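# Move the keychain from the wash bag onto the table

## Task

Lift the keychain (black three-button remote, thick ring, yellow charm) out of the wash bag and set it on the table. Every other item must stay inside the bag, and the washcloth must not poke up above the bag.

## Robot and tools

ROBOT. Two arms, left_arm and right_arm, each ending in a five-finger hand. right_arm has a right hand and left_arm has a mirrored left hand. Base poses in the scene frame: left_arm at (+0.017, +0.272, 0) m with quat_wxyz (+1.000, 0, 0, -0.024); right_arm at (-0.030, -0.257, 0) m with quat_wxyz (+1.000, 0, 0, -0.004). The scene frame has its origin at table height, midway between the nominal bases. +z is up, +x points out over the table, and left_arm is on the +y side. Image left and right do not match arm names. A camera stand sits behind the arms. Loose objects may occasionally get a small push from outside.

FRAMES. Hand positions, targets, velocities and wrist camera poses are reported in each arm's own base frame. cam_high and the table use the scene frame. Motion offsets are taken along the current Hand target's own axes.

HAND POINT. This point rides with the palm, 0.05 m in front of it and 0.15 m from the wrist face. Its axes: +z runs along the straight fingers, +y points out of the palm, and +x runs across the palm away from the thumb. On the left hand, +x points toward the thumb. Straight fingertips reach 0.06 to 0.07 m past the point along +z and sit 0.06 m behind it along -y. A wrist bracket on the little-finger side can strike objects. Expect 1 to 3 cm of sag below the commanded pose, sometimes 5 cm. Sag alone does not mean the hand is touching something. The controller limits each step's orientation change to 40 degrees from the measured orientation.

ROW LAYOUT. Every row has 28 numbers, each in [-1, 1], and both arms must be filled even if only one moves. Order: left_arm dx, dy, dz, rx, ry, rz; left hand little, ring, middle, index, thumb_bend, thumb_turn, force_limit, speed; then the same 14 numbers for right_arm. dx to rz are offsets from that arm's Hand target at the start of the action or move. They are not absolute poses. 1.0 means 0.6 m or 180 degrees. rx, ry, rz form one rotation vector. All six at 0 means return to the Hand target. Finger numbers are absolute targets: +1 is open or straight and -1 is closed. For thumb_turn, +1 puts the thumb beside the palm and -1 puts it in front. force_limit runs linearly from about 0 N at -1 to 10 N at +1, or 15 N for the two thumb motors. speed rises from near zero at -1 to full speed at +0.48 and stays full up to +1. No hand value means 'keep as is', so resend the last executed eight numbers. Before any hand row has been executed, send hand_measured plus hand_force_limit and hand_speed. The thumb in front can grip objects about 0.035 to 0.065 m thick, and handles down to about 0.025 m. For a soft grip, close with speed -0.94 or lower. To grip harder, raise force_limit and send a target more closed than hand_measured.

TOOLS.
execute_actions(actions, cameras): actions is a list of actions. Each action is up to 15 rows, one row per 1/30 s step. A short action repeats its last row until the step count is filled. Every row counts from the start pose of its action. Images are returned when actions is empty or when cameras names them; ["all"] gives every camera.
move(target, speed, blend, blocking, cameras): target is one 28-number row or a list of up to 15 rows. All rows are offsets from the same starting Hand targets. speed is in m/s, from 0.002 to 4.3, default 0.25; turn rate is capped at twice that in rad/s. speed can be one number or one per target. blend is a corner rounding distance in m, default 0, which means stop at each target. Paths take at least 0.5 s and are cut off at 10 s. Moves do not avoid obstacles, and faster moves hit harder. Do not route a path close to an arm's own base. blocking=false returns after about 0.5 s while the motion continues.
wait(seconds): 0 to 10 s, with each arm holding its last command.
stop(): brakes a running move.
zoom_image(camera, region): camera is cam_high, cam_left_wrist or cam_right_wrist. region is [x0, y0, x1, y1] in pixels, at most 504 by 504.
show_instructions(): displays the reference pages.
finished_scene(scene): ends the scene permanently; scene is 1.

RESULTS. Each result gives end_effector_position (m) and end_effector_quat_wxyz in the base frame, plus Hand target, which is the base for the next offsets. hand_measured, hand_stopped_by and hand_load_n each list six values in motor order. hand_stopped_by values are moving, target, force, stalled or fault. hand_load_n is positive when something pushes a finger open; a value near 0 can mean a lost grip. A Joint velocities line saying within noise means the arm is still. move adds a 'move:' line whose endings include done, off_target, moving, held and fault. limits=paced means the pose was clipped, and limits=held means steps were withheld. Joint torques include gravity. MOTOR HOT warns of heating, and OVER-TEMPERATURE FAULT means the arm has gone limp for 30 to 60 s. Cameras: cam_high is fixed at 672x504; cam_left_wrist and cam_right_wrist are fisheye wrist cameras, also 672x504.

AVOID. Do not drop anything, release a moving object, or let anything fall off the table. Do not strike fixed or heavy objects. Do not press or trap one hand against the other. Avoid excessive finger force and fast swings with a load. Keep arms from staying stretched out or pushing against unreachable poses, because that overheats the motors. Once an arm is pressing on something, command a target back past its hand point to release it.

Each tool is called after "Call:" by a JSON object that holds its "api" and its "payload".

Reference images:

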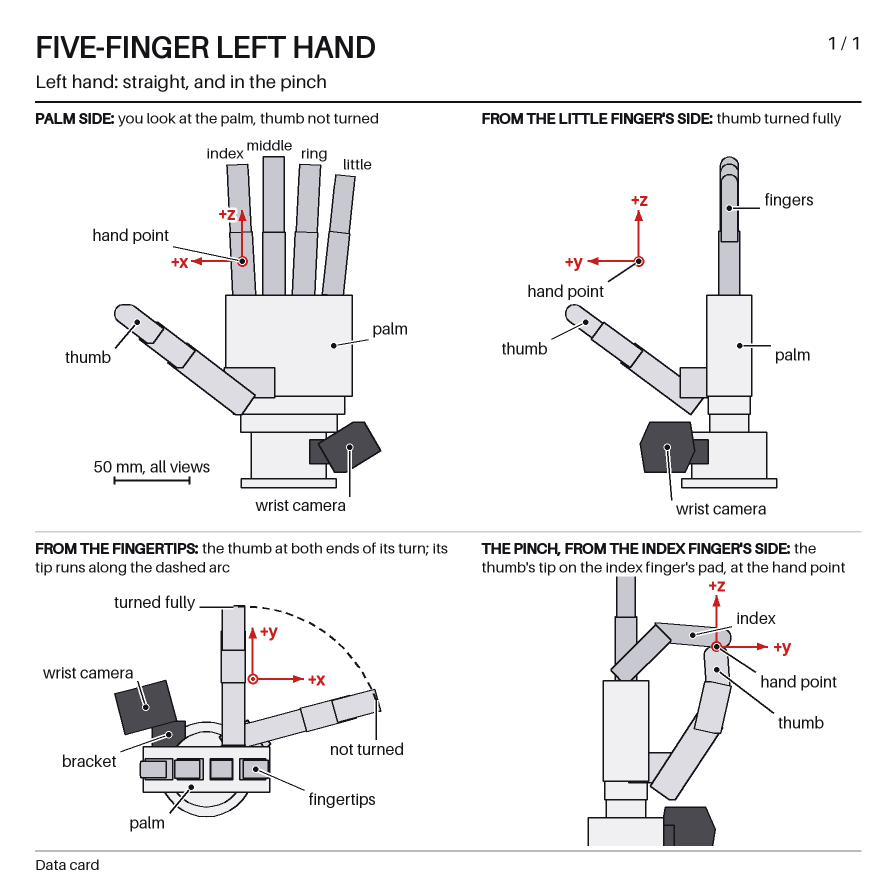

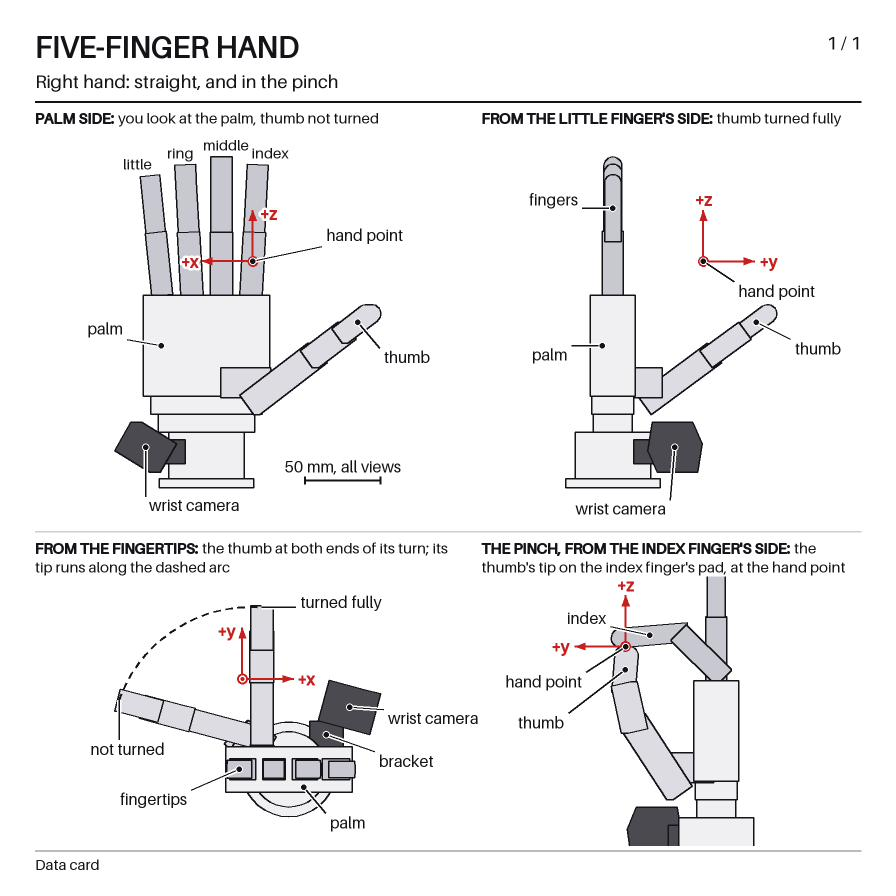

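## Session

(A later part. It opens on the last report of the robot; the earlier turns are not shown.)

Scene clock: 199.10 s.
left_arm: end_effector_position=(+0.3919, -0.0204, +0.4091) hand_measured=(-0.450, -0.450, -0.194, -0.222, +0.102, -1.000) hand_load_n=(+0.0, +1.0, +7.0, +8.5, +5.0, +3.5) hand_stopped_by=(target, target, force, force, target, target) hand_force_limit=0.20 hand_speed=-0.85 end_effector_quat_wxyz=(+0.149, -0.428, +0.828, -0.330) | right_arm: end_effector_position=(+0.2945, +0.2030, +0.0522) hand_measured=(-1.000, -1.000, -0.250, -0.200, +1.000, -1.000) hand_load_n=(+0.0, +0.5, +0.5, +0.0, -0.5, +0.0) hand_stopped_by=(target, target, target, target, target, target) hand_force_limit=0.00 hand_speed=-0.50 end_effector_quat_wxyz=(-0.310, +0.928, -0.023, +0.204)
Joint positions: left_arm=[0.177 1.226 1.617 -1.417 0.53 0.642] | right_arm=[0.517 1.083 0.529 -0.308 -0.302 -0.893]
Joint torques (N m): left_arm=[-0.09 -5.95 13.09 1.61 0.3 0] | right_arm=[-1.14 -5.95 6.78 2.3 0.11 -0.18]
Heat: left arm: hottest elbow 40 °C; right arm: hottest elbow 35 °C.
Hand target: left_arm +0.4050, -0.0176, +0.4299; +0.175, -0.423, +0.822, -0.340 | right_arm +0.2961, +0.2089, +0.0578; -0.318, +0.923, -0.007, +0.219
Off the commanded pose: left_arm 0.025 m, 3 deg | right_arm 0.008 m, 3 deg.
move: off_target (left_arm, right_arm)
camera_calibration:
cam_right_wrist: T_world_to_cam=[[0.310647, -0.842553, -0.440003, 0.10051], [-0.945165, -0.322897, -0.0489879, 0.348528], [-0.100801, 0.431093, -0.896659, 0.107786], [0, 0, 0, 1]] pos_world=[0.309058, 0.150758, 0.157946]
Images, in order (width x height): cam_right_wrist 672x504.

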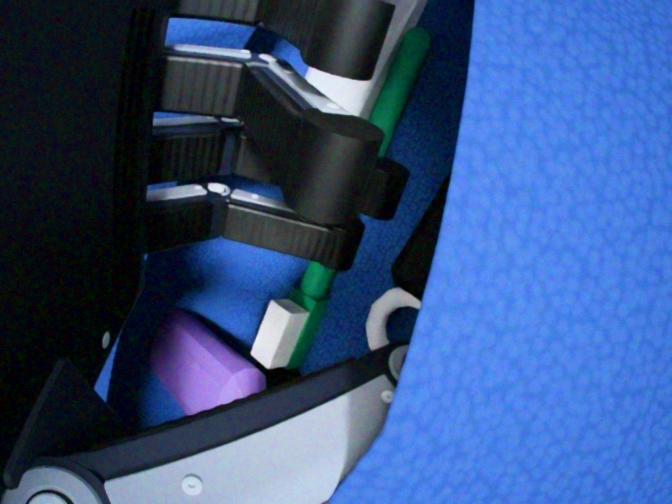

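Call:
{"api": "move", "payload": {"target": [0,0,0,0,0,0,-0.45,-0.45,-0.45,-0.45,0.1,-1,0.2,-0.85,-0.0183,0.0417,0.0395,0,0,0,-1,-1,-0.2,-0.25,1,-1,0.0,-0.5], "speed": 0.08, "cameras": ["cam_right_wrist"]}}

Scene clock: 203.33 s.
left_arm: end_effector_position=(+0.3919, -0.0204, +0.4091) hand_measured=(-0.450, -0.450, -0.194, -0.222, +0.102, -1.000) hand_load_n=(+0.0, +1.5, +7.0, +9.0, +5.0, +3.0) hand_stopped_by=(target, target, force, force, target, target) hand_force_limit=0.20 hand_speed=-0.85 end_effector_quat_wxyz=(+0.149, -0.428, +0.828, -0.330) | right_arm: end_effector_position=(+0.2957, +0.2034, +0.0262) hand_measured=(-1.000, -1.000, -0.200, -0.250, +1.000, -1.000) hand_load_n=(+0.0, +0.5, +0.0, +0.0, +0.0, +0.0) hand_stopped_by=(target, target, target, target, target, target) hand_force_limit=0.00 hand_speed=-0.50 end_effector_quat_wxyz=(-0.315, +0.924, -0.016, +0.215)
Joint positions: left_arm=[0.177 1.226 1.617 -1.417 0.53 0.642] | right_arm=[0.517 1.136 0.469 -0.171 -0.304 -0.902]
Joint torques (N m): left_arm=[-0.91 -6.53 13.05 1.5 0.32 -0.03] | right_arm=[-2.78 -3.6 6.41 2.52 -0.37 -0.23]
Heat: left arm: hottest elbow 41 °C; right arm: hottest elbow 35 °C.
Hand target: left_arm +0.4050, -0.0176, +0.4299; +0.175, -0.423, +0.822, -0.340 | right_arm +0.2990, +0.2045, +0.0221; -0.318, +0.923, -0.007, +0.219
Off the commanded pose: left_arm 0.025 m, 3 deg | right_arm 0.005 m, 1 deg.
move: off_target (left_arm)
camera_calibration:
cam_right_wrist: T_world_to_cam=[[0.328566, -0.835953, -0.439576, 0.0823487], [-0.941033, -0.329482, -0.0768015, 0.349368], [-0.0806302, 0.43889, -0.894916, 0.076802], [0, 0, 0, 1]] pos_world=[0.307903, 0.150243, 0.131762]
Images, in order (width x height): cam_right_wrist 672x504.

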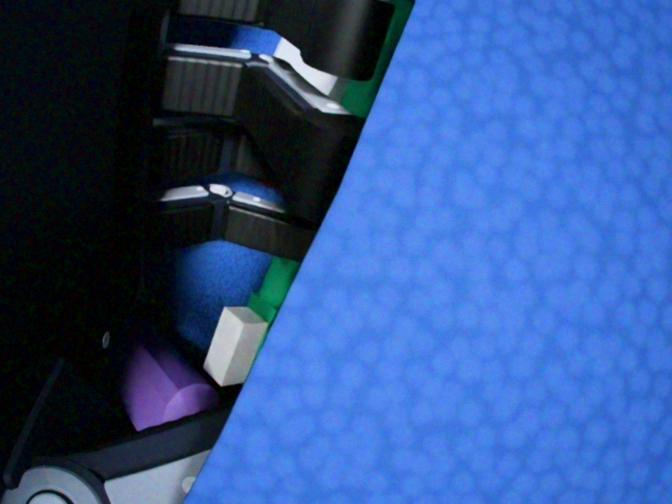

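Call:
{"api": "move", "payload": {"target": [0,0,0,0,0,0,-0.45,-0.45,-0.45,-0.45,0.1,-1,0.2,-0.85,-0.007,0.0085,0.0127,0,0,0,-1,-1,-0.2,-0.25,1,-1,0.0,-0.5], "speed": 0.06, "cameras": []}}

Scene clock: 205.77 s.
left_arm: end_effector_position=(+0.3919, -0.0204, +0.4091) hand_measured=(-0.450, -0.450, -0.194, -0.222, +0.102, -1.000) hand_load_n=(+0.5, +1.5, +7.0, +8.5, +5.0, +3.5) hand_stopped_by=(target, target, force, force, target, target) hand_force_limit=0.20 hand_speed=-0.85 end_effector_quat_wxyz=(+0.149, -0.428, +0.828, -0.330) | right_arm: end_effector_position=(+0.2987, +0.2051, +0.0196) hand_measured=(-1.000, -1.000, -0.200, -0.250, +1.000, -1.000) hand_load_n=(+0.5, +0.0, +0.5, -1.0, +0.0, +0.5) hand_stopped_by=(target, target, target, target, target, target) hand_force_limit=0.00 hand_speed=-0.50 end_effector_quat_wxyz=(-0.318, +0.922, -0.015, +0.219)
Joint positions: left_arm=[0.177 1.226 1.617 -1.417 0.53 0.642] | right_arm=[0.517 1.161 0.459 -0.125 -0.304 -0.902]
Joint torques (N m): left_arm=[-0.44 -7.24 13.14 1.39 0.32 0.01] | right_arm=[-2.55 -3.49 5.97 2.41 -0.28 -0.23]
Heat: left arm: hottest elbow 41 °C; right arm: hottest elbow 35 °C.
Hand target: left_arm +0.4050, -0.0176, +0.4299; +0.175, -0.423, +0.822, -0.340 | right_arm +0.2990, +0.2055, +0.0121; -0.318, +0.922, -0.007, +0.219
Off the commanded pose: left_arm 0.025 m, 3 deg | right_arm 0.008 m, 1 deg.
move: off_target (left_arm)
No camera images: "cameras" was empty.

Call:
{"api": "move", "payload": {"target": [0,0,0,0,0,0,-0.45,-0.45,-0.45,-0.45,0.1,-1,0.2,-0.85,-0.0053,0.0044,0.0076,0,0,0,-1,-1,-0.2,-0.25,1,-1,0.0,-0.5], "speed": 0.06, "cameras": []}}

Scene clock: 207.47 s.
left_arm: end_effector_position=(+0.3919, -0.0204, +0.4091) hand_measured=(-0.450, -0.450, -0.194, -0.222, +0.102, -1.000) hand_load_n=(+0.0, +1.5, +7.0, +8.5, +5.0, +3.5) hand_stopped_by=(target, target, force, force, target, target) hand_force_limit=0.20 hand_speed=-0.85 end_effector_quat_wxyz=(+0.149, -0.428, +0.828, -0.330) | right_arm: end_effector_position=(+0.3016, +0.2067, +0.0178) hand_measured=(-1.000, -1.000, -0.200, -0.250, +1.000, -1.000) hand_load_n=(+0.0, +0.0, +0.0, -2.0, +0.0, +0.0) hand_stopped_by=(target, target, target, target, target, target) hand_force_limit=0.00 hand_speed=-0.50 end_effector_quat_wxyz=(-0.321, +0.920, -0.014, +0.225)
Joint positions: left_arm=[0.177 1.226 1.617 -1.417 0.53 0.642] | right_arm=[0.517 1.172 0.454 -0.096 -0.304 -0.902]
Joint torques (N m): left_arm=[0.15 -6.53 13.14 1.61 0.26 -0.03] | right_arm=[-2.08 -2.96 5.68 2.28 -0.14 -0.18]
Heat: left arm: hottest elbow 41 °C; right arm: hottest elbow 35 °C.
Hand target: left_arm +0.4050, -0.0176, +0.4299; +0.175, -0.423, +0.822, -0.340 | right_arm +0.2984, +0.2066, +0.0061; -0.318, +0.922, -0.007, +0.219
Off the commanded pose: left_arm 0.025 m, 3 deg | right_arm 0.012 m, 1 deg.
move: off_target (left_arm, right_arm)
No camera images: "cameras" was empty.

Call:
{"api": "move", "payload": {"target": [0,0,0,0,0,0,-0.45,-0.45,-0.45,-0.45,0.1,-1,0.2,-0.85,0,0,0,0,0,0,-1,-1,-0.2,-0.25,0.3,-1,-0.4,-0.88], "speed": 0.06, "cameras": ["cam_right_wrist"]}}

Scene clock: 209.57 s.
left_arm: end_effector_position=(+0.3919, -0.0204, +0.4091) hand_measured=(-0.450, -0.450, -0.194, -0.222, +0.102, -1.000) hand_load_n=(+0.0, +1.5, +7.0, +8.5, +5.0, +3.5) hand_stopped_by=(target, target, force, force, target, target) hand_force_limit=0.20 hand_speed=-0.85 end_effector_quat_wxyz=(+0.149, -0.428, +0.828, -0.330) | right_arm: end_effector_position=(+0.3019, +0.2069, +0.0181) hand_measured=(-1.000, -1.000, -0.200, -0.250, +0.836, -1.000) hand_load_n=(+0.0, +0.0, +3.0, -1.5, +4.5, +0.5) hand_stopped_by=(target, target, target, target, force, target) hand_force_limit=-0.40 hand_speed=-0.88 end_effector_quat_wxyz=(-0.321, +0.920, -0.014, +0.225)
Joint positions: left_arm=[0.177 1.226 1.617 -1.417 0.53 0.642] | right_arm=[0.517 1.172 0.454 -0.095 -0.304 -0.902]
Joint torques (N m): left_arm=[-0.03 -6.77 13.07 1.46 0.32 -0.02] | right_arm=[-2.43 -3.19 5.6 2.24 -0.14 -0.21]
Heat: left arm: hottest elbow 41 °C; right arm: hottest elbow 35 °C.
Hand target: left_arm +0.4050, -0.0176, +0.4299; +0.175, -0.423, +0.822, -0.340 | right_arm +0.2984, +0.2066, +0.0061; -0.318, +0.922, -0.007, +0.219
Off the commanded pose: left_arm 0.025 m, 3 deg | right_arm 0.012 m, 1 deg.
move: off_target (left_arm, right_arm)
camera_calibration:
cam_right_wrist: T_world_to_cam=[[0.338581, -0.830273, -0.44273, 0.0754766], [-0.93899, -0.328393, -0.10225, 0.355256], [-0.060494, 0.45034, -0.890806, 0.0599849], [0, 0, 0, 1]] pos_world=[0.311656, 0.152316, 0.123176]
Images, in order (width x height): cam_right_wrist 672x504.

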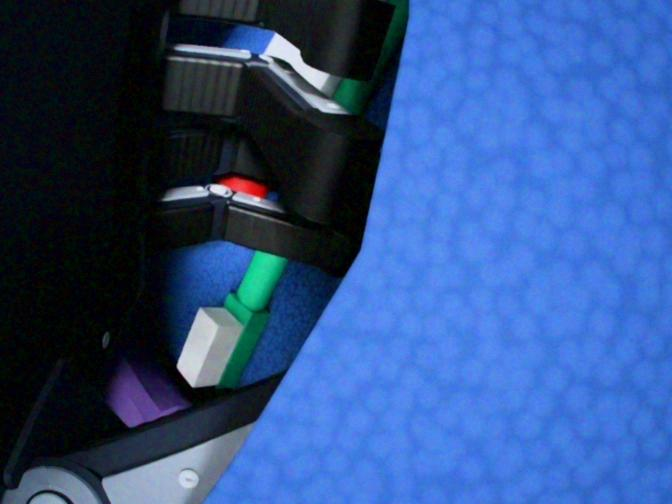

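Call:
{"api": "move", "payload": {"target": [0,0,0,0,0,0,-0.45,-0.45,-0.45,-0.45,0.1,-1,0.2,-0.85,0,0,0,0,0,0,-1,-1,-0.5,-0.5,0.2,-1,0.2,-0.9], "speed": 0.06, "cameras": []}}

Scene clock: 210.97 s.
left_arm: end_effector_position=(+0.3919, -0.0204, +0.4091) hand_measured=(-0.450, -0.450, -0.194, -0.222, +0.102, -1.000) hand_load_n=(+0.0, +1.5, +7.0, +8.5, +5.0, +3.5) hand_stopped_by=(target, target, force, force, target, target) hand_force_limit=0.20 hand_speed=-0.85 end_effector_quat_wxyz=(+0.149, -0.428, +0.828, -0.330) | right_arm: end_effector_position=(+0.3025, +0.2067, +0.0178) hand_measured=(-1.000, -1.000, -0.216, -0.294, +0.832, -1.000) hand_load_n=(+0.0, +0.0, +2.5, +6.0, +12.5, -1.5) hand_stopped_by=(target, target, force, force, force, target) hand_force_limit=0.20 hand_speed=-0.90 end_effector_quat_wxyz=(-0.320, +0.920, -0.010, +0.226)
Joint positions: left_arm=[0.177 1.226 1.617 -1.417 0.53 0.642] | right_arm=[0.517 1.173 0.454 -0.093 -0.304 -0.91]
Joint torques (N m): left_arm=[-0.09 -6.53 13.08 1.48 0.29 -0.08] | right_arm=[-2.26 -3.37 5.67 2.33 -0.16 -0.19]
Heat: left arm: hottest elbow 41 °C; right arm: hottest elbow 34 °C.
Hand target: left_arm +0.4050, -0.0176, +0.4299; +0.175, -0.423, +0.822, -0.340 | right_arm +0.2985, +0.2066, +0.0062; -0.318, +0.922, -0.007, +0.219
Off the commanded pose: left_arm 0.025 m, 3 deg | right_arm 0.012 m, 1 deg.
move: off_target (left_arm, right_arm)
No camera images: "cameras" was empty.

Call:
{"api": "move", "payload": {"target": [0,0,0,0,0,0,-0.45,-0.45,-0.45,-0.45,0.1,-1,0.2,-0.85,0.0415,-0.0548,-0.0585,0,0,0,-1,-1,-0.5,-0.5,0.2,-1,0.2,-0.9], "speed": 0.06, "cameras": ["cam_right_wrist"]}}

Scene clock: 213.33 s.
left_arm: end_effector_position=(+0.3919, -0.0204, +0.4091) hand_measured=(-0.450, -0.450, -0.194, -0.222, +0.102, -1.000) hand_load_n=(+0.0, +1.0, +7.0, +8.5, +5.0, +3.0) hand_stopped_by=(target, target, force, force, target, target) hand_force_limit=0.20 hand_speed=-0.85 end_effector_quat_wxyz=(+0.149, -0.428, +0.828, -0.330) | right_arm: end_effector_position=(+0.2855, +0.1974, +0.0349) hand_measured=(-1.000, -1.000, -0.216, -0.294, +0.830, -1.000) hand_load_n=(+0.0, +0.0, +0.0, +0.0, +0.0, +0.5) hand_stopped_by=(target, target, force, force, force, target) hand_force_limit=0.20 hand_speed=-0.90 end_effector_quat_wxyz=(-0.305, +0.931, -0.018, +0.199)
Joint positions: left_arm=[0.177 1.226 1.617 -1.417 0.53 0.642] | right_arm=[0.517 1.094 0.487 -0.272 -0.304 -0.905]
Joint torques (N m): left_arm=[0.32 -6.48 13.09 1.36 0.31 -0.08] | right_arm=[-2.84 -6.12 10.89 0.73 -0.15 -0.16]
Heat: left arm: hottest elbow 41 °C; right arm: hottest elbow 35 °C.
Hand target: left_arm +0.4050, -0.0176, +0.4299; +0.175, -0.423, +0.822, -0.340 | right_arm +0.3024, +0.2086, +0.0601; -0.318, +0.922, -0.007, +0.219
Off the commanded pose: left_arm 0.025 m, 3 deg | right_arm 0.032 m, 3 deg.
move: off_target (left_arm, right_arm)
camera_calibration:
cam_right_wrist: T_world_to_cam=[[0.315473, -0.844679, -0.432428, 0.0896609], [-0.942266, -0.332768, -0.0374119, 0.338094], [-0.112297, 0.419265, -0.900892, 0.099587], [0, 0, 0, 1]] pos_world=[0.301472, 0.146488, 0.141138]
Images, in order (width x height): cam_right_wrist 672x504.

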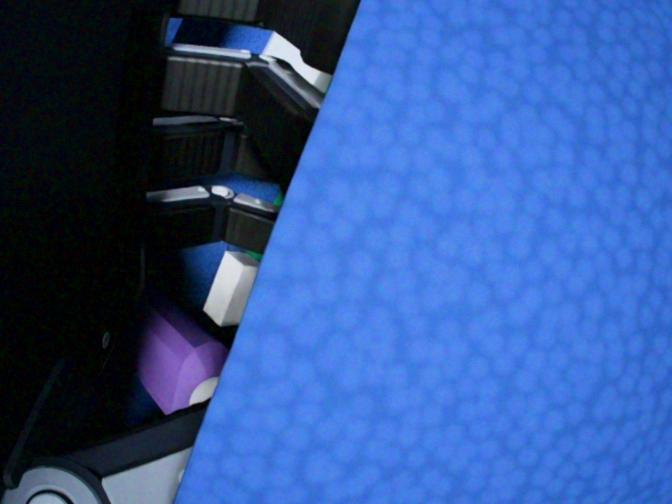

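Call:
{"api": "move", "payload": {"target": [0,0,0,0,0,0,-0.45,-0.45,-0.45,-0.45,0.1,-1,0.2,-0.85,0.0332,-0.0603,-0.0728,0,0,0,-1,-1,-0.2,-0.15,1,-1,0.2,-0.5], "speed": 0.12, "cameras": ["cam_right_wrist","cam_high"]}}

Scene clock: 217.63 s.
left_arm: end_effector_position=(+0.3919, -0.0204, +0.4091) hand_measured=(-0.450, -0.450, -0.194, -0.222, +0.102, -1.000) hand_load_n=(+0.0, +1.5, +7.0, +9.0, +5.0, +3.5) hand_stopped_by=(target, target, force, force, target, target) hand_force_limit=0.20 hand_speed=-0.85 end_effector_quat_wxyz=(+0.149, -0.428, +0.828, -0.330) | right_arm: end_effector_position=(+0.2845, +0.1968, +0.0912) hand_measured=(-1.000, -1.000, -0.200, -0.150, +1.000, -1.000) hand_load_n=(+0.0, +0.0, +0.0, +0.0, -0.5, +0.5) hand_stopped_by=(target, target, target, target, target, target) hand_force_limit=0.20 hand_speed=-0.50 end_effector_quat_wxyz=(-0.304, +0.932, -0.018, +0.198)
Joint positions: left_arm=[0.177 1.226 1.617 -1.417 0.53 0.642] | right_arm=[0.517 0.984 0.59 -0.487 -0.304 -0.905]
Joint torques (N m): left_arm=[0.67 -7.24 12.98 1.48 0.32 0.04] | right_arm=[-1.55 -5.3 11.9 0.84 0.1 -0.09]
Heat: left arm: hottest elbow 41 °C; right arm: hottest elbow 35 °C.
Hand target: left_arm +0.4050, -0.0176, +0.4299; +0.175, -0.423, +0.822, -0.340 | right_arm +0.2980, +0.2089, +0.1201; -0.318, +0.922, -0.007, +0.219
Off the commanded pose: left_arm 0.025 m, 3 deg | right_arm 0.034 m, 3 deg.
move: off_target (left_arm, right_arm)
camera_calibration:
cam_right_wrist: T_world_to_cam=[[0.31478, -0.84504, -0.432227, 0.114174], [-0.942317, -0.332828, -0.035559, 0.338881], [-0.113808, 0.418488, -0.901063, 0.150974], [0, 0, 0, 1]] pos_world=[0.300576, 0.14609, 0.197437]
Images, in order (width x height): cam_high 672x504, cam_right_wrist 672x504.

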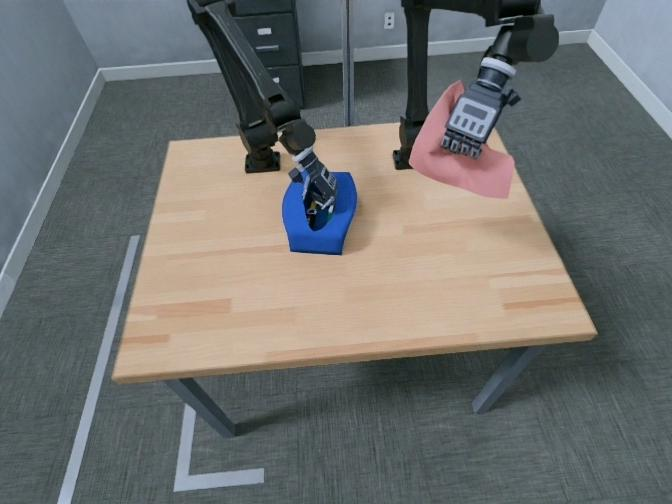

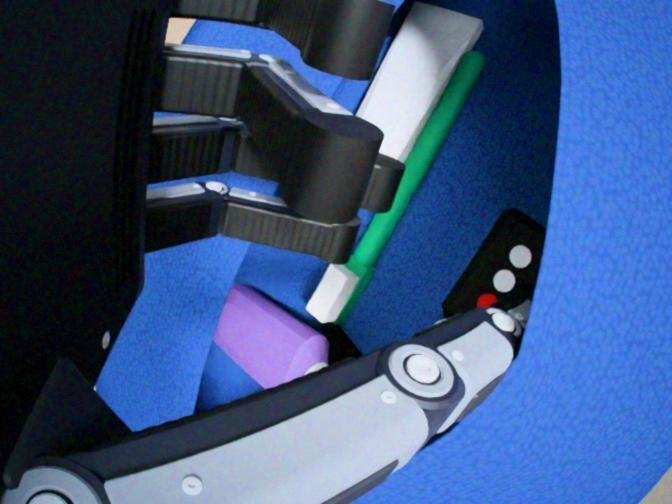

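Call:
{"api": "zoom_image", "payload": {"camera": "cam_right_wrist", "region": [280, 120, 560, 360]}}

Scaled by 1.800 from the camera's 672x504 image, which has a finer 960x720 frame.

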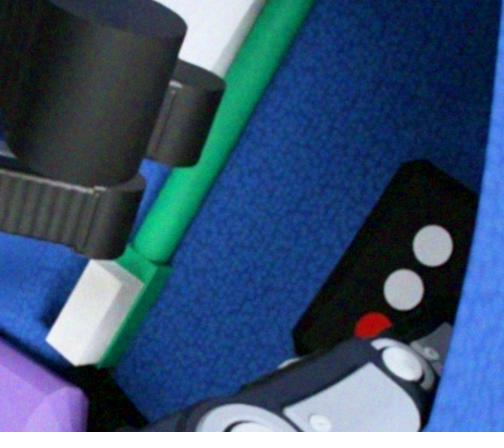

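Call:
{"api": "move", "payload": {"target": [0,0,0,0,0,0,-0.45,-0.45,-0.45,-0.45,0.1,-1,0.2,-0.85,-0.0335,0.0653,0.0093,-0.0369,-0.0562,-0.021,-1,-1,-0.3,-0.25,0.4,-1,0.2,-0.5], "speed": 0.12, "cameras": ["cam_right_wrist"]}}

Scene clock: 235.17 s.
left_arm: end_effector_position=(+0.3919, -0.0204, +0.4091) hand_measured=(-0.450, -0.450, -0.194, -0.222, +0.102, -1.000) hand_load_n=(+0.0, +1.0, +7.0, +8.5, +5.0, +3.5) hand_stopped_by=(target, target, force, force, target, target) hand_force_limit=0.20 hand_speed=-0.85 end_effector_quat_wxyz=(+0.149, -0.428, +0.828, -0.330) | right_arm: end_effector_position=(+0.2698, +0.1787, +0.0704) hand_measured=(-1.000, -1.000, -0.300, -0.250, +0.400, -1.000) hand_load_n=(+0.0, +0.0, +0.0, +0.0, +0.0, +0.0) hand_stopped_by=(target, target, target, target, target, target) hand_force_limit=0.20 hand_speed=-0.50 end_effector_quat_wxyz=(-0.251, +0.958, +0.034, +0.137)
Joint positions: left_arm=[0.177 1.226 1.617 -1.417 0.53 0.642] | right_arm=[0.51 1.062 0.632 -0.644 -0.313 -1.051]
Joint torques (N m): left_arm=[1.03 -6.77 13.18 1.68 0.34 0] | right_arm=[-3.37 -3.14 11.29 0.4 -0.3 -0.24]
Heat: left arm: hottest elbow 41 °C; right arm: hottest elbow 37 °C.
Hand target: left_arm +0.4050, -0.0176, +0.4299; +0.175, -0.423, +0.822, -0.340 | right_arm +0.2871, +0.1840, +0.0850; -0.256, +0.955, +0.039, +0.147
Off the commanded pose: left_arm 0.025 m, 3 deg | right_arm 0.023 m, 1 deg.
move: off_target (left_arm, right_arm)
camera_calibration:
cam_right_wrist: T_world_to_cam=[[0.374815, -0.858246, -0.350609, 0.0748471], [-0.895291, -0.433286, 0.103526, 0.313739], [-0.240765, 0.275094, -0.930782, 0.200102], [0, 0, 0, 1]] pos_world=[0.301011, 0.145129, 0.180013]
Images, in order (width x height): cam_right_wrist 672x504.

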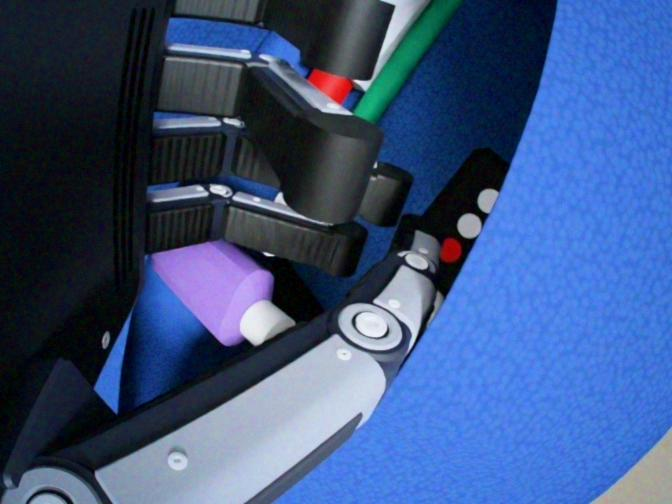

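Call:
{"api": "move", "payload": {"target": [[0,0,0,0,0,0,-0.45,-0.45,-0.45,-0.45,0.1,-1,0.2,-0.85,-0.02,0.0393,0.0465,0,0,0,-1,-1,-0.3,-0.25,0.4,-1,0.2,-0.5],[0,0,0,0,0,0,-0.45,-0.45,-0.45,-0.45,0.1,-1,0.2,-0.85,-0.02,0.0393,0.0465,0,0,0,-1,-1,-0.3,-0.25,1,-1,0.2,-0.5]], "speed": 0.1, "cameras": ["cam_right_wrist","cam_high"]}}

Scene clock: 239.83 s.
left_arm: end_effector_position=(+0.3919, -0.0204, +0.4091) hand_measured=(-0.450, -0.450, -0.194, -0.222, +0.102, -1.000) hand_load_n=(+0.0, +1.5, +7.0, +8.5, +5.0, +3.5) hand_stopped_by=(target, target, force, force, target, target) hand_force_limit=0.20 hand_speed=-0.85 end_effector_quat_wxyz=(+0.149, -0.428, +0.828, -0.330) | right_arm: end_effector_position=(+0.2817, +0.1808, +0.0540) hand_measured=(-1.000, -1.000, -0.300, -0.250, +1.000, -1.000) hand_load_n=(+0.0, +0.5, +0.0, -0.5, -0.5, +0.0) hand_stopped_by=(target, target, target, target, target, target) hand_force_limit=0.20 hand_speed=-0.50 end_effector_quat_wxyz=(-0.256, +0.955, +0.037, +0.145)
Joint positions: left_arm=[0.177 1.226 1.617 -1.417 0.53 0.642] | right_arm=[0.496 1.112 0.613 -0.559 -0.322 -1.068]
Joint torques (N m): left_arm=[0.15 -6.77 12.98 1.33 0.26 -0.02] | right_arm=[-3.72 -4.01 6.6 1.81 -0.32 -0.28]
Heat: left arm: hottest elbow 41 °C; right arm: hottest elbow 37 °C.
Hand target: left_arm +0.4050, -0.0176, +0.4299; +0.175, -0.423, +0.822, -0.340 | right_arm +0.2864, +0.1774, +0.0471; -0.256, +0.955, +0.039, +0.147
Off the commanded pose: left_arm 0.025 m, 3 deg | right_arm 0.009 m, 0 deg.
move: off_target (left_arm)
camera_calibration:
cam_right_wrist: T_world_to_cam=[[0.38441, -0.853215, -0.352496, 0.0629673], [-0.895195, -0.437794, 0.0834352, 0.328948], [-0.225509, 0.28348, -0.932086, 0.181402], [0, 0, 0, 1]] pos_world=[0.311175, 0.146313, 0.163832]
Images, in order (width x height): cam_high 672x504, cam_right_wrist 672x504.

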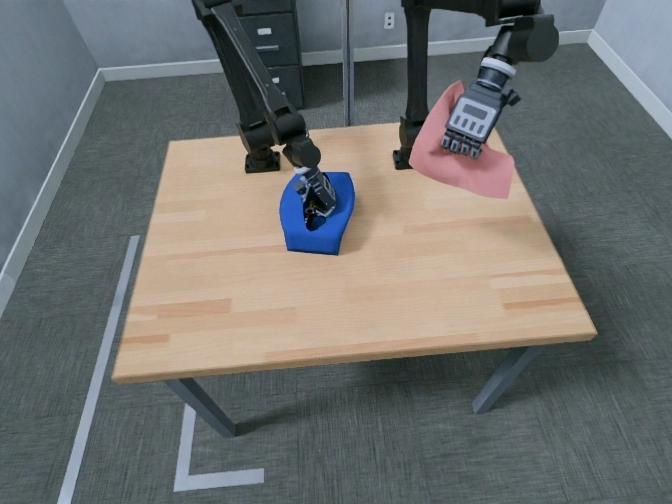

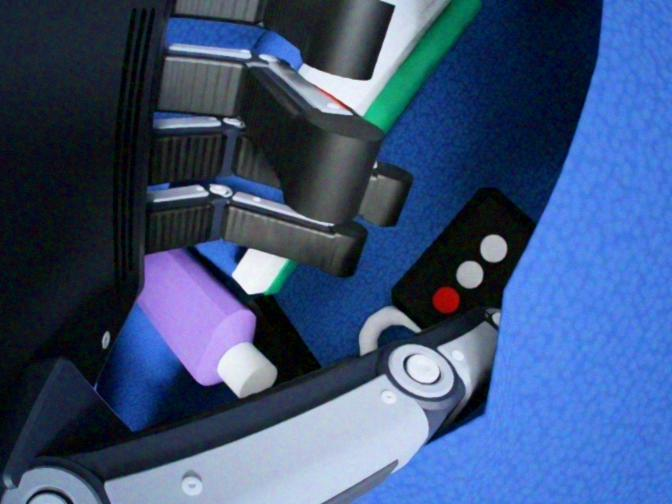

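Call:
{"api": "zoom_image", "payload": {"camera": "cam_right_wrist", "region": [340, 160, 560, 400]}}

Scaled by 2.100 from the camera's 672x504 image, which has a finer 960x720 frame.

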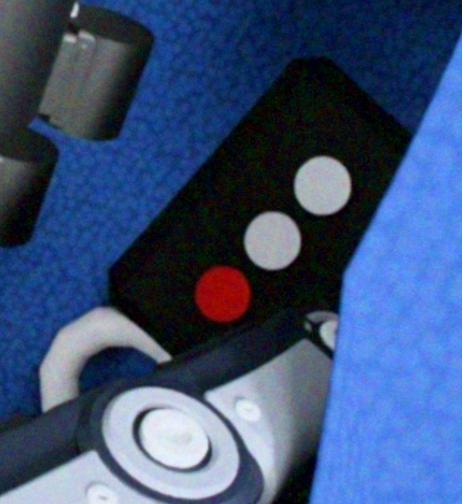

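Call:
{"api": "move", "payload": {"target": [[0,0,0,0,0,0,-0.45,-0.45,-0.45,-0.45,0.1,-1,0.2,-0.85,0.05,-0.0838,-0.1352,0,0,0,-1,-1,-0.3,-0.25,0.4,-1,0.2,-0.3],[0,0,0,0,0,0,-0.45,-0.45,-0.45,-0.45,0.1,-1,0.2,-0.85,0.0605,-0.0725,-0.2852,-0.2819,-0.0958,0.0541,-1,-1,-0.3,-0.25,0.4,-1,0.2,-0.3],[0,0,0,0,0,0,-0.45,-0.45,-0.45,-0.45,0.1,-1,0.2,-0.85,0.0605,-0.0725,-0.2852,-0.2819,-0.0958,0.0541,1,1,1,1,-0.6,-1,0.2,-0.3]], "speed": 0.2, "cameras": ["cam_right_wrist","cam_high"]}}

Scene clock: 271.30 s.
left_arm: end_effector_position=(+0.3919, -0.0204, +0.4091) hand_measured=(-0.450, -0.450, -0.194, -0.222, +0.102, -1.000) hand_load_n=(+0.0, +1.0, +7.0, +9.0, +5.0, +3.5) hand_stopped_by=(target, target, force, force, target, target) hand_force_limit=0.20 hand_speed=-0.85 end_effector_quat_wxyz=(+0.149, -0.428, +0.828, -0.330) | right_arm: end_effector_position=(+0.2623, +0.1188, +0.2104) hand_measured=(+1.000, +1.000, +1.000, +1.000, -0.600, -1.000) hand_load_n=(+0.0, +0.0, +0.0, +0.0, +0.0, +0.0) hand_stopped_by=(target, target, target, target, target, target) hand_force_limit=0.20 hand_speed=-0.30 end_effector_quat_wxyz=(+0.172, +0.983, -0.068, -0.021)
Joint positions: left_arm=[0.177 1.226 1.617 -1.417 0.53 0.642] | right_arm=[0.646 1.43 1.241 -1.645 0.23 -0.756]
Joint torques (N m): left_arm=[-0.15 -6.42 12.96 1.52 0.27 -0.05] | right_arm=[-1.08 -8.76 10.74 -0.7 0.56 0.09]
Heat: left arm: hottest elbow 42 °C; right arm: hottest elbow 36 °C.
Hand target: left_arm +0.4050, -0.0176, +0.4299; +0.175, -0.423, +0.822, -0.340 | right_arm +0.2701, +0.1296, +0.2201; +0.173, +0.982, -0.069, -0.012
Off the commanded pose: left_arm 0.025 m, 3 deg | right_arm 0.016 m, 1 deg.
move: off_target (left_arm, right_arm); target 3's new numbers were sent with right_arm's hand 0.016 m and 1 deg from that target
camera_calibration:
cam_right_wrist: T_world_to_cam=[[0.144414, -0.923103, 0.356406, -0.00526555], [-0.813126, 0.0945484, 0.574358, 0.0832729], [-0.563889, -0.372748, -0.736945, 0.466002], [0, 0, 0, 1]] pos_world=[0.331245, 0.160967, 0.297466]
Images, in order (width x height): cam_high 672x504, cam_right_wrist 672x504.

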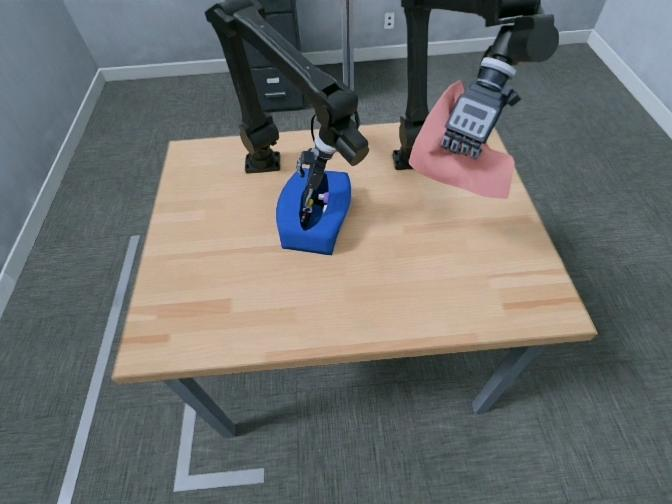

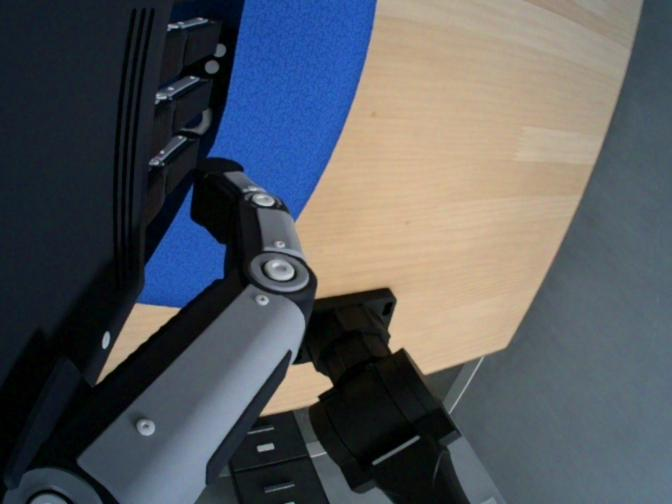

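Call:
{"api": "zoom_image", "payload": {"camera": "cam_high", "region": [260, 140, 380, 260]}}

Call:
{"api": "zoom_image", "payload": {"camera": "cam_right_wrist", "region": [120, 0, 400, 260]}}

Scaled by 4.200 from the camera's 672x504 image, which has a finer 960x720 frame.

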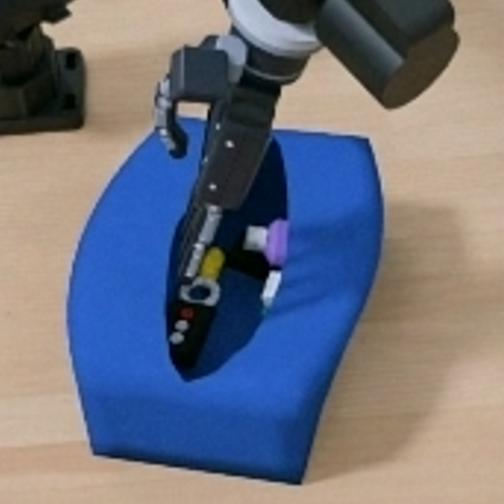

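Scaled by 1.800 from the camera's 672x504 image, which has a finer 960x720 frame.

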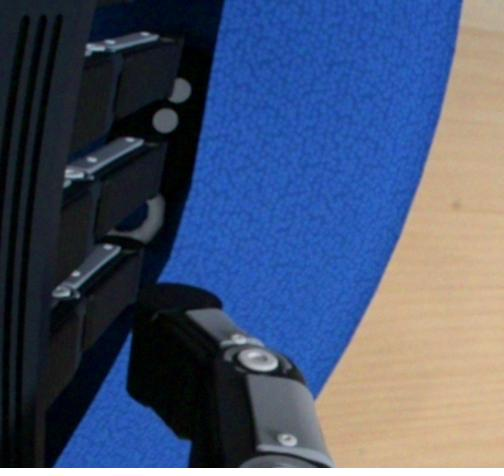

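Call:
{"api": "move", "payload": {"target": [0,0,0,0,0,0,-0.45,-0.45,-0.45,-0.45,0.1,-1,0.2,-0.85,0.0198,0.0008,0.0272,0,-0.0171,0.047,1,1,1,1,1,1,0.2,-0.3], "speed": 0.15, "cameras": ["cam_right_wrist","cam_high"]}}

Call:
{"api": "zoom_image", "payload": {"camera": "cam_high", "region": [260, 140, 380, 260]}}

Scene clock: 281.37 s.
left_arm: end_effector_position=(+0.3919, -0.0204, +0.4091) hand_measured=(-0.450, -0.450, -0.194, -0.222, +0.102, -1.000) hand_load_n=(+0.0, +1.5, +7.0, +8.5, +5.0, +3.0) hand_stopped_by=(target, target, force, force, target, target) hand_force_limit=0.20 hand_speed=-0.85 end_effector_quat_wxyz=(+0.149, -0.428, +0.828, -0.330) | right_arm: end_effector_position=(+0.2669, +0.1153, +0.1995) hand_measured=(+1.000, +1.000, +1.000, +1.000, +1.000, +1.000) hand_load_n=(+0.0, +0.0, +0.0, +0.0, +0.0, +0.0) hand_stopped_by=(target, target, target, target, target, target) hand_force_limit=0.20 hand_speed=-0.30 end_effector_quat_wxyz=(+0.180, +0.974, -0.130, -0.035)
Joint positions: left_arm=[0.177 1.226 1.617 -1.417 0.53 0.642] | right_arm=[0.6 1.475 1.25 -1.645 0.219 -0.672]
Joint torques (N m): left_arm=[0.97 -6.42 13.19 1.65 0.32 -0.05] | right_arm=[-3.31 -9 10.54 -0.13 0.06 0.06]
Heat: left arm: hottest elbow 42 °C; right arm: hottest elbow 37 °C.
Hand target: left_arm +0.4050, -0.0176, +0.4299; +0.175, -0.423, +0.822, -0.340 | right_arm +0.2810, +0.1219, +0.2049; +0.172, +0.974, -0.146, -0.026
Off the commanded pose: left_arm 0.025 m, 3 deg | right_arm 0.016 m, 2 deg.
move: off_target (left_arm, right_arm)
camera_calibration:
cam_right_wrist: T_world_to_cam=[[0.0284072, -0.926876, 0.374291, 0.0225196], [-0.790151, 0.208525, 0.576349, 0.074053], [-0.612253, -0.312119, -0.726449, 0.463128], [0, 0, 0, 1]] pos_world=[0.341425, 0.149982, 0.285329]
Images, in order (width x height): cam_high 672x504, cam_right_wrist 672x504.

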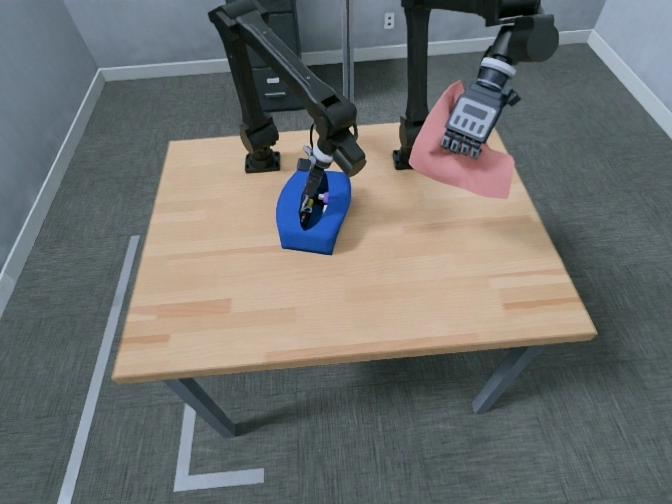

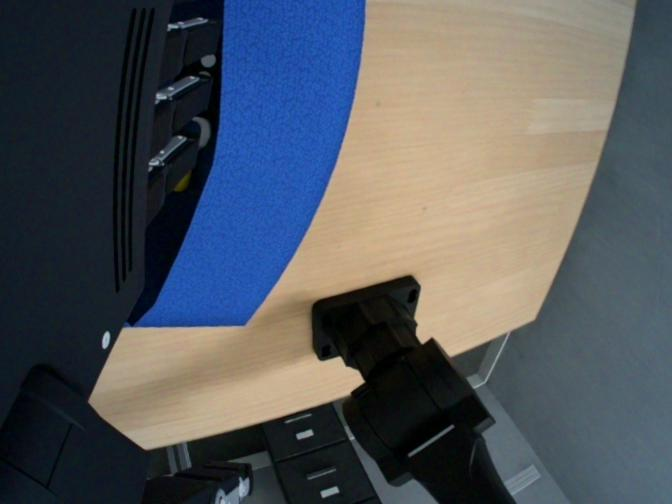

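Scaled by 4.200 from the camera's 672x504 image, which has a finer 960x720 frame.

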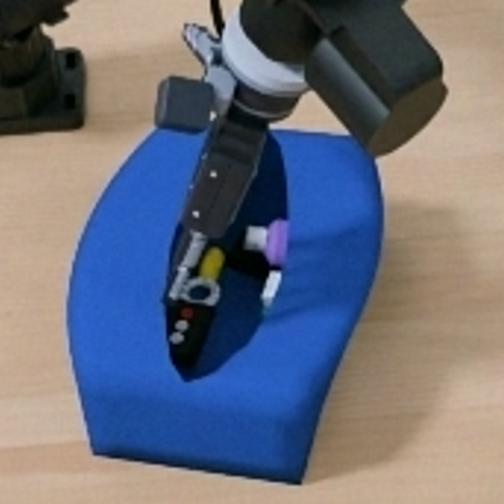

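Call:
{"api": "move", "payload": {"target": [0,0,0,0,0,0,-0.45,-0.45,-0.45,-0.45,0.1,-1,0.2,-0.85,0.0032,-0.0017,0.0932,0,0,0,1,1,1,1,1,1,0.2,-0.3], "speed": 0.12, "cameras": ["cam_right_wrist","cam_high"]}}

Call:
{"api": "zoom_image", "payload": {"camera": "cam_right_wrist", "region": [120, 0, 400, 260]}}

Call:
{"api": "zoom_image", "payload": {"camera": "cam_high", "region": [260, 140, 380, 260]}}

Scene clock: 284.50 s.
left_arm: end_effector_position=(+0.3919, -0.0204, +0.4091) hand_measured=(-0.450, -0.450, -0.194, -0.222, +0.102, -1.000) hand_load_n=(+0.0, +1.5, +7.0, +8.5, +5.0, +3.5) hand_stopped_by=(target, target, force, force, target, target) hand_force_limit=0.20 hand_speed=-0.85 end_effector_quat_wxyz=(+0.149, -0.428, +0.828, -0.330) | right_arm: end_effector_position=(+0.2738, +0.1100, +0.1606) hand_measured=(+1.000, +1.000, +1.000, +1.000, +1.000, +1.000) hand_load_n=(+0.0, +0.0, +0.0, +0.0, +0.0, +0.0) hand_stopped_by=(target, target, target, target, target, target) hand_force_limit=0.20 hand_speed=-0.30 end_effector_quat_wxyz=(+0.164, +0.975, -0.147, -0.019)
Joint positions: left_arm=[0.177 1.226 1.617 -1.417 0.53 0.642] | right_arm=[0.572 1.479 1.168 -1.509 0.219 -0.672]
Joint torques (N m): left_arm=[-0.79 -7.41 13.08 1.63 0.36 -0.03] | right_arm=[-3.66 -8.82 6.12 0.43 0.44 -0.22]
Heat: left arm: hottest elbow 42 °C; right arm: hottest elbow 37 °C.
Hand target: left_arm +0.4050, -0.0176, +0.4299; +0.175, -0.423, +0.822, -0.340 | right_arm +0.2775, +0.1040, +0.1520; +0.172, +0.974, -0.146, -0.026
Off the commanded pose: left_arm 0.025 m, 3 deg | right_arm 0.011 m, 1 deg.
move: off_target (left_arm, right_arm)
camera_calibration:
cam_right_wrist: T_world_to_cam=[[-0.0128722, -0.937011, 0.349061, 0.0485123], [-0.807417, 0.215665, 0.54915, 0.111125], [-0.58984, -0.274769, -0.759335, 0.432469], [0, 0, 0, 1]] pos_world=[0.345436, 0.14032, 0.250431]
Images, in order (width x height): cam_high 672x504, cam_right_wrist 672x504.

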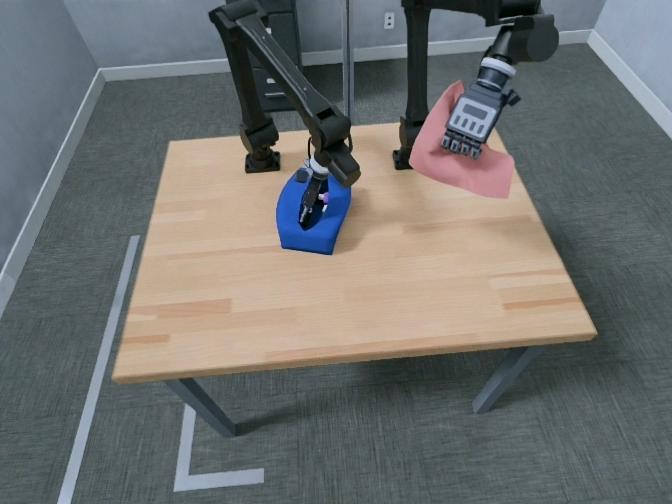

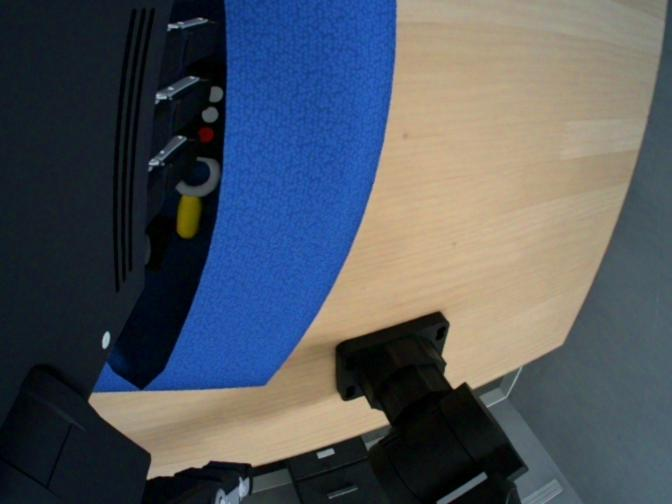

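Scaled by 1.800 from the camera's 672x504 image, which has a finer 960x720 frame.

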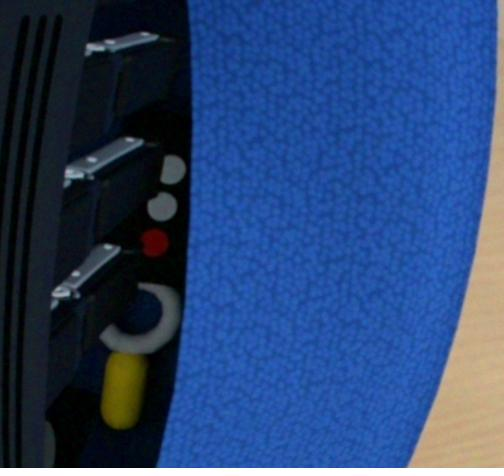

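Scaled by 4.200 from the camera's 672x504 image, which has a finer 960x720 frame.

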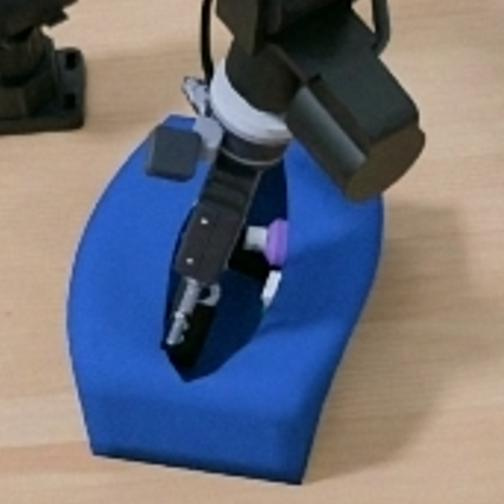

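Call:
{"api": "move", "payload": {"target": [0,0,0,0,0,0,-0.45,-0.45,-0.45,-0.45,0.1,-1,0.2,-0.85,0.0022,0.0178,0.1385,0,0,0,1,1,1,1,1,1,0.2,-0.3], "speed": 0.08, "cameras": ["cam_right_wrist","cam_high"]}}

Call:
{"api": "zoom_image", "payload": {"camera": "cam_high", "region": [260, 140, 380, 260]}}

Scene clock: 288.23 s.
left_arm: end_effector_position=(+0.3919, -0.0204, +0.4091) hand_measured=(-0.450, -0.450, -0.194, -0.222, +0.102, -1.000) hand_load_n=(+0.0, +1.0, +7.0, +9.0, +5.0, +3.5) hand_stopped_by=(target, target, force, force, target, target) hand_force_limit=0.20 hand_speed=-0.85 end_effector_quat_wxyz=(+0.149, -0.428, +0.828, -0.330) | right_arm: end_effector_position=(+0.2693, +0.0763, +0.1000) hand_measured=(+1.000, +1.000, +1.000, +1.000, +1.000, +1.000) hand_load_n=(+0.0, +0.0, +0.0, -3.0, -0.5, +0.5) hand_stopped_by=(target, target, target, target, target, target) hand_force_limit=0.20 hand_speed=-0.30 end_effector_quat_wxyz=(+0.162, +0.977, -0.139, -0.014)
Joint positions: left_arm=[0.177 1.226 1.617 -1.417 0.53 0.642] | right_arm=[0.509 1.478 0.997 -1.314 0.239 -0.752]
Joint torques (N m): left_arm=[-0.21 -7.12 13.05 1.52 0.31 -0.02] | right_arm=[-4.07 -6.65 3.63 1.42 0.33 -0.13]
Heat: left arm: hottest elbow 42 °C; right arm: hottest elbow 37 °C.
Hand target: left_arm +0.4050, -0.0176, +0.4299; +0.175, -0.423, +0.822, -0.340 | right_arm +0.2674, +0.0668, +0.0776; +0.172, +0.974, -0.146, -0.026
Off the commanded pose: left_arm 0.025 m, 3 deg | right_arm 0.024 m, 2 deg.
move: off_target (left_arm, right_arm)
camera_calibration:
cam_right_wrist: T_world_to_cam=[[0.000451733, -0.938125, 0.346296, 0.0348215], [-0.814832, 0.200402, 0.543956, 0.151796], [-0.579698, -0.282419, -0.764323, 0.372846], [0, 0, 0, 1]] pos_world=[0.339811, 0.107546, 0.190346]
Images, in order (width x height): cam_high 672x504, cam_right_wrist 672x504.

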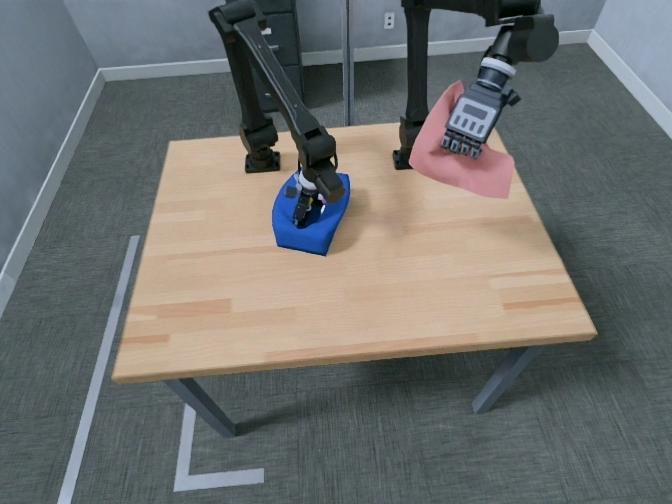

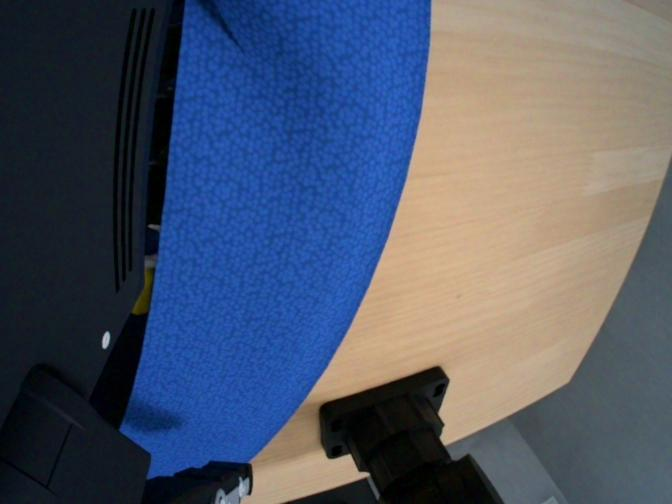

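Scaled by 4.200 from the camera's 672x504 image, which has a finer 960x720 frame.

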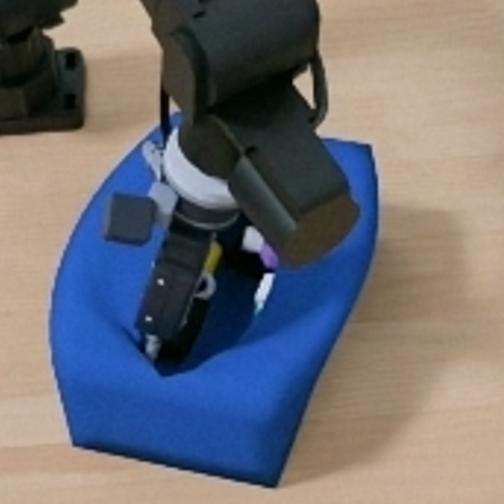

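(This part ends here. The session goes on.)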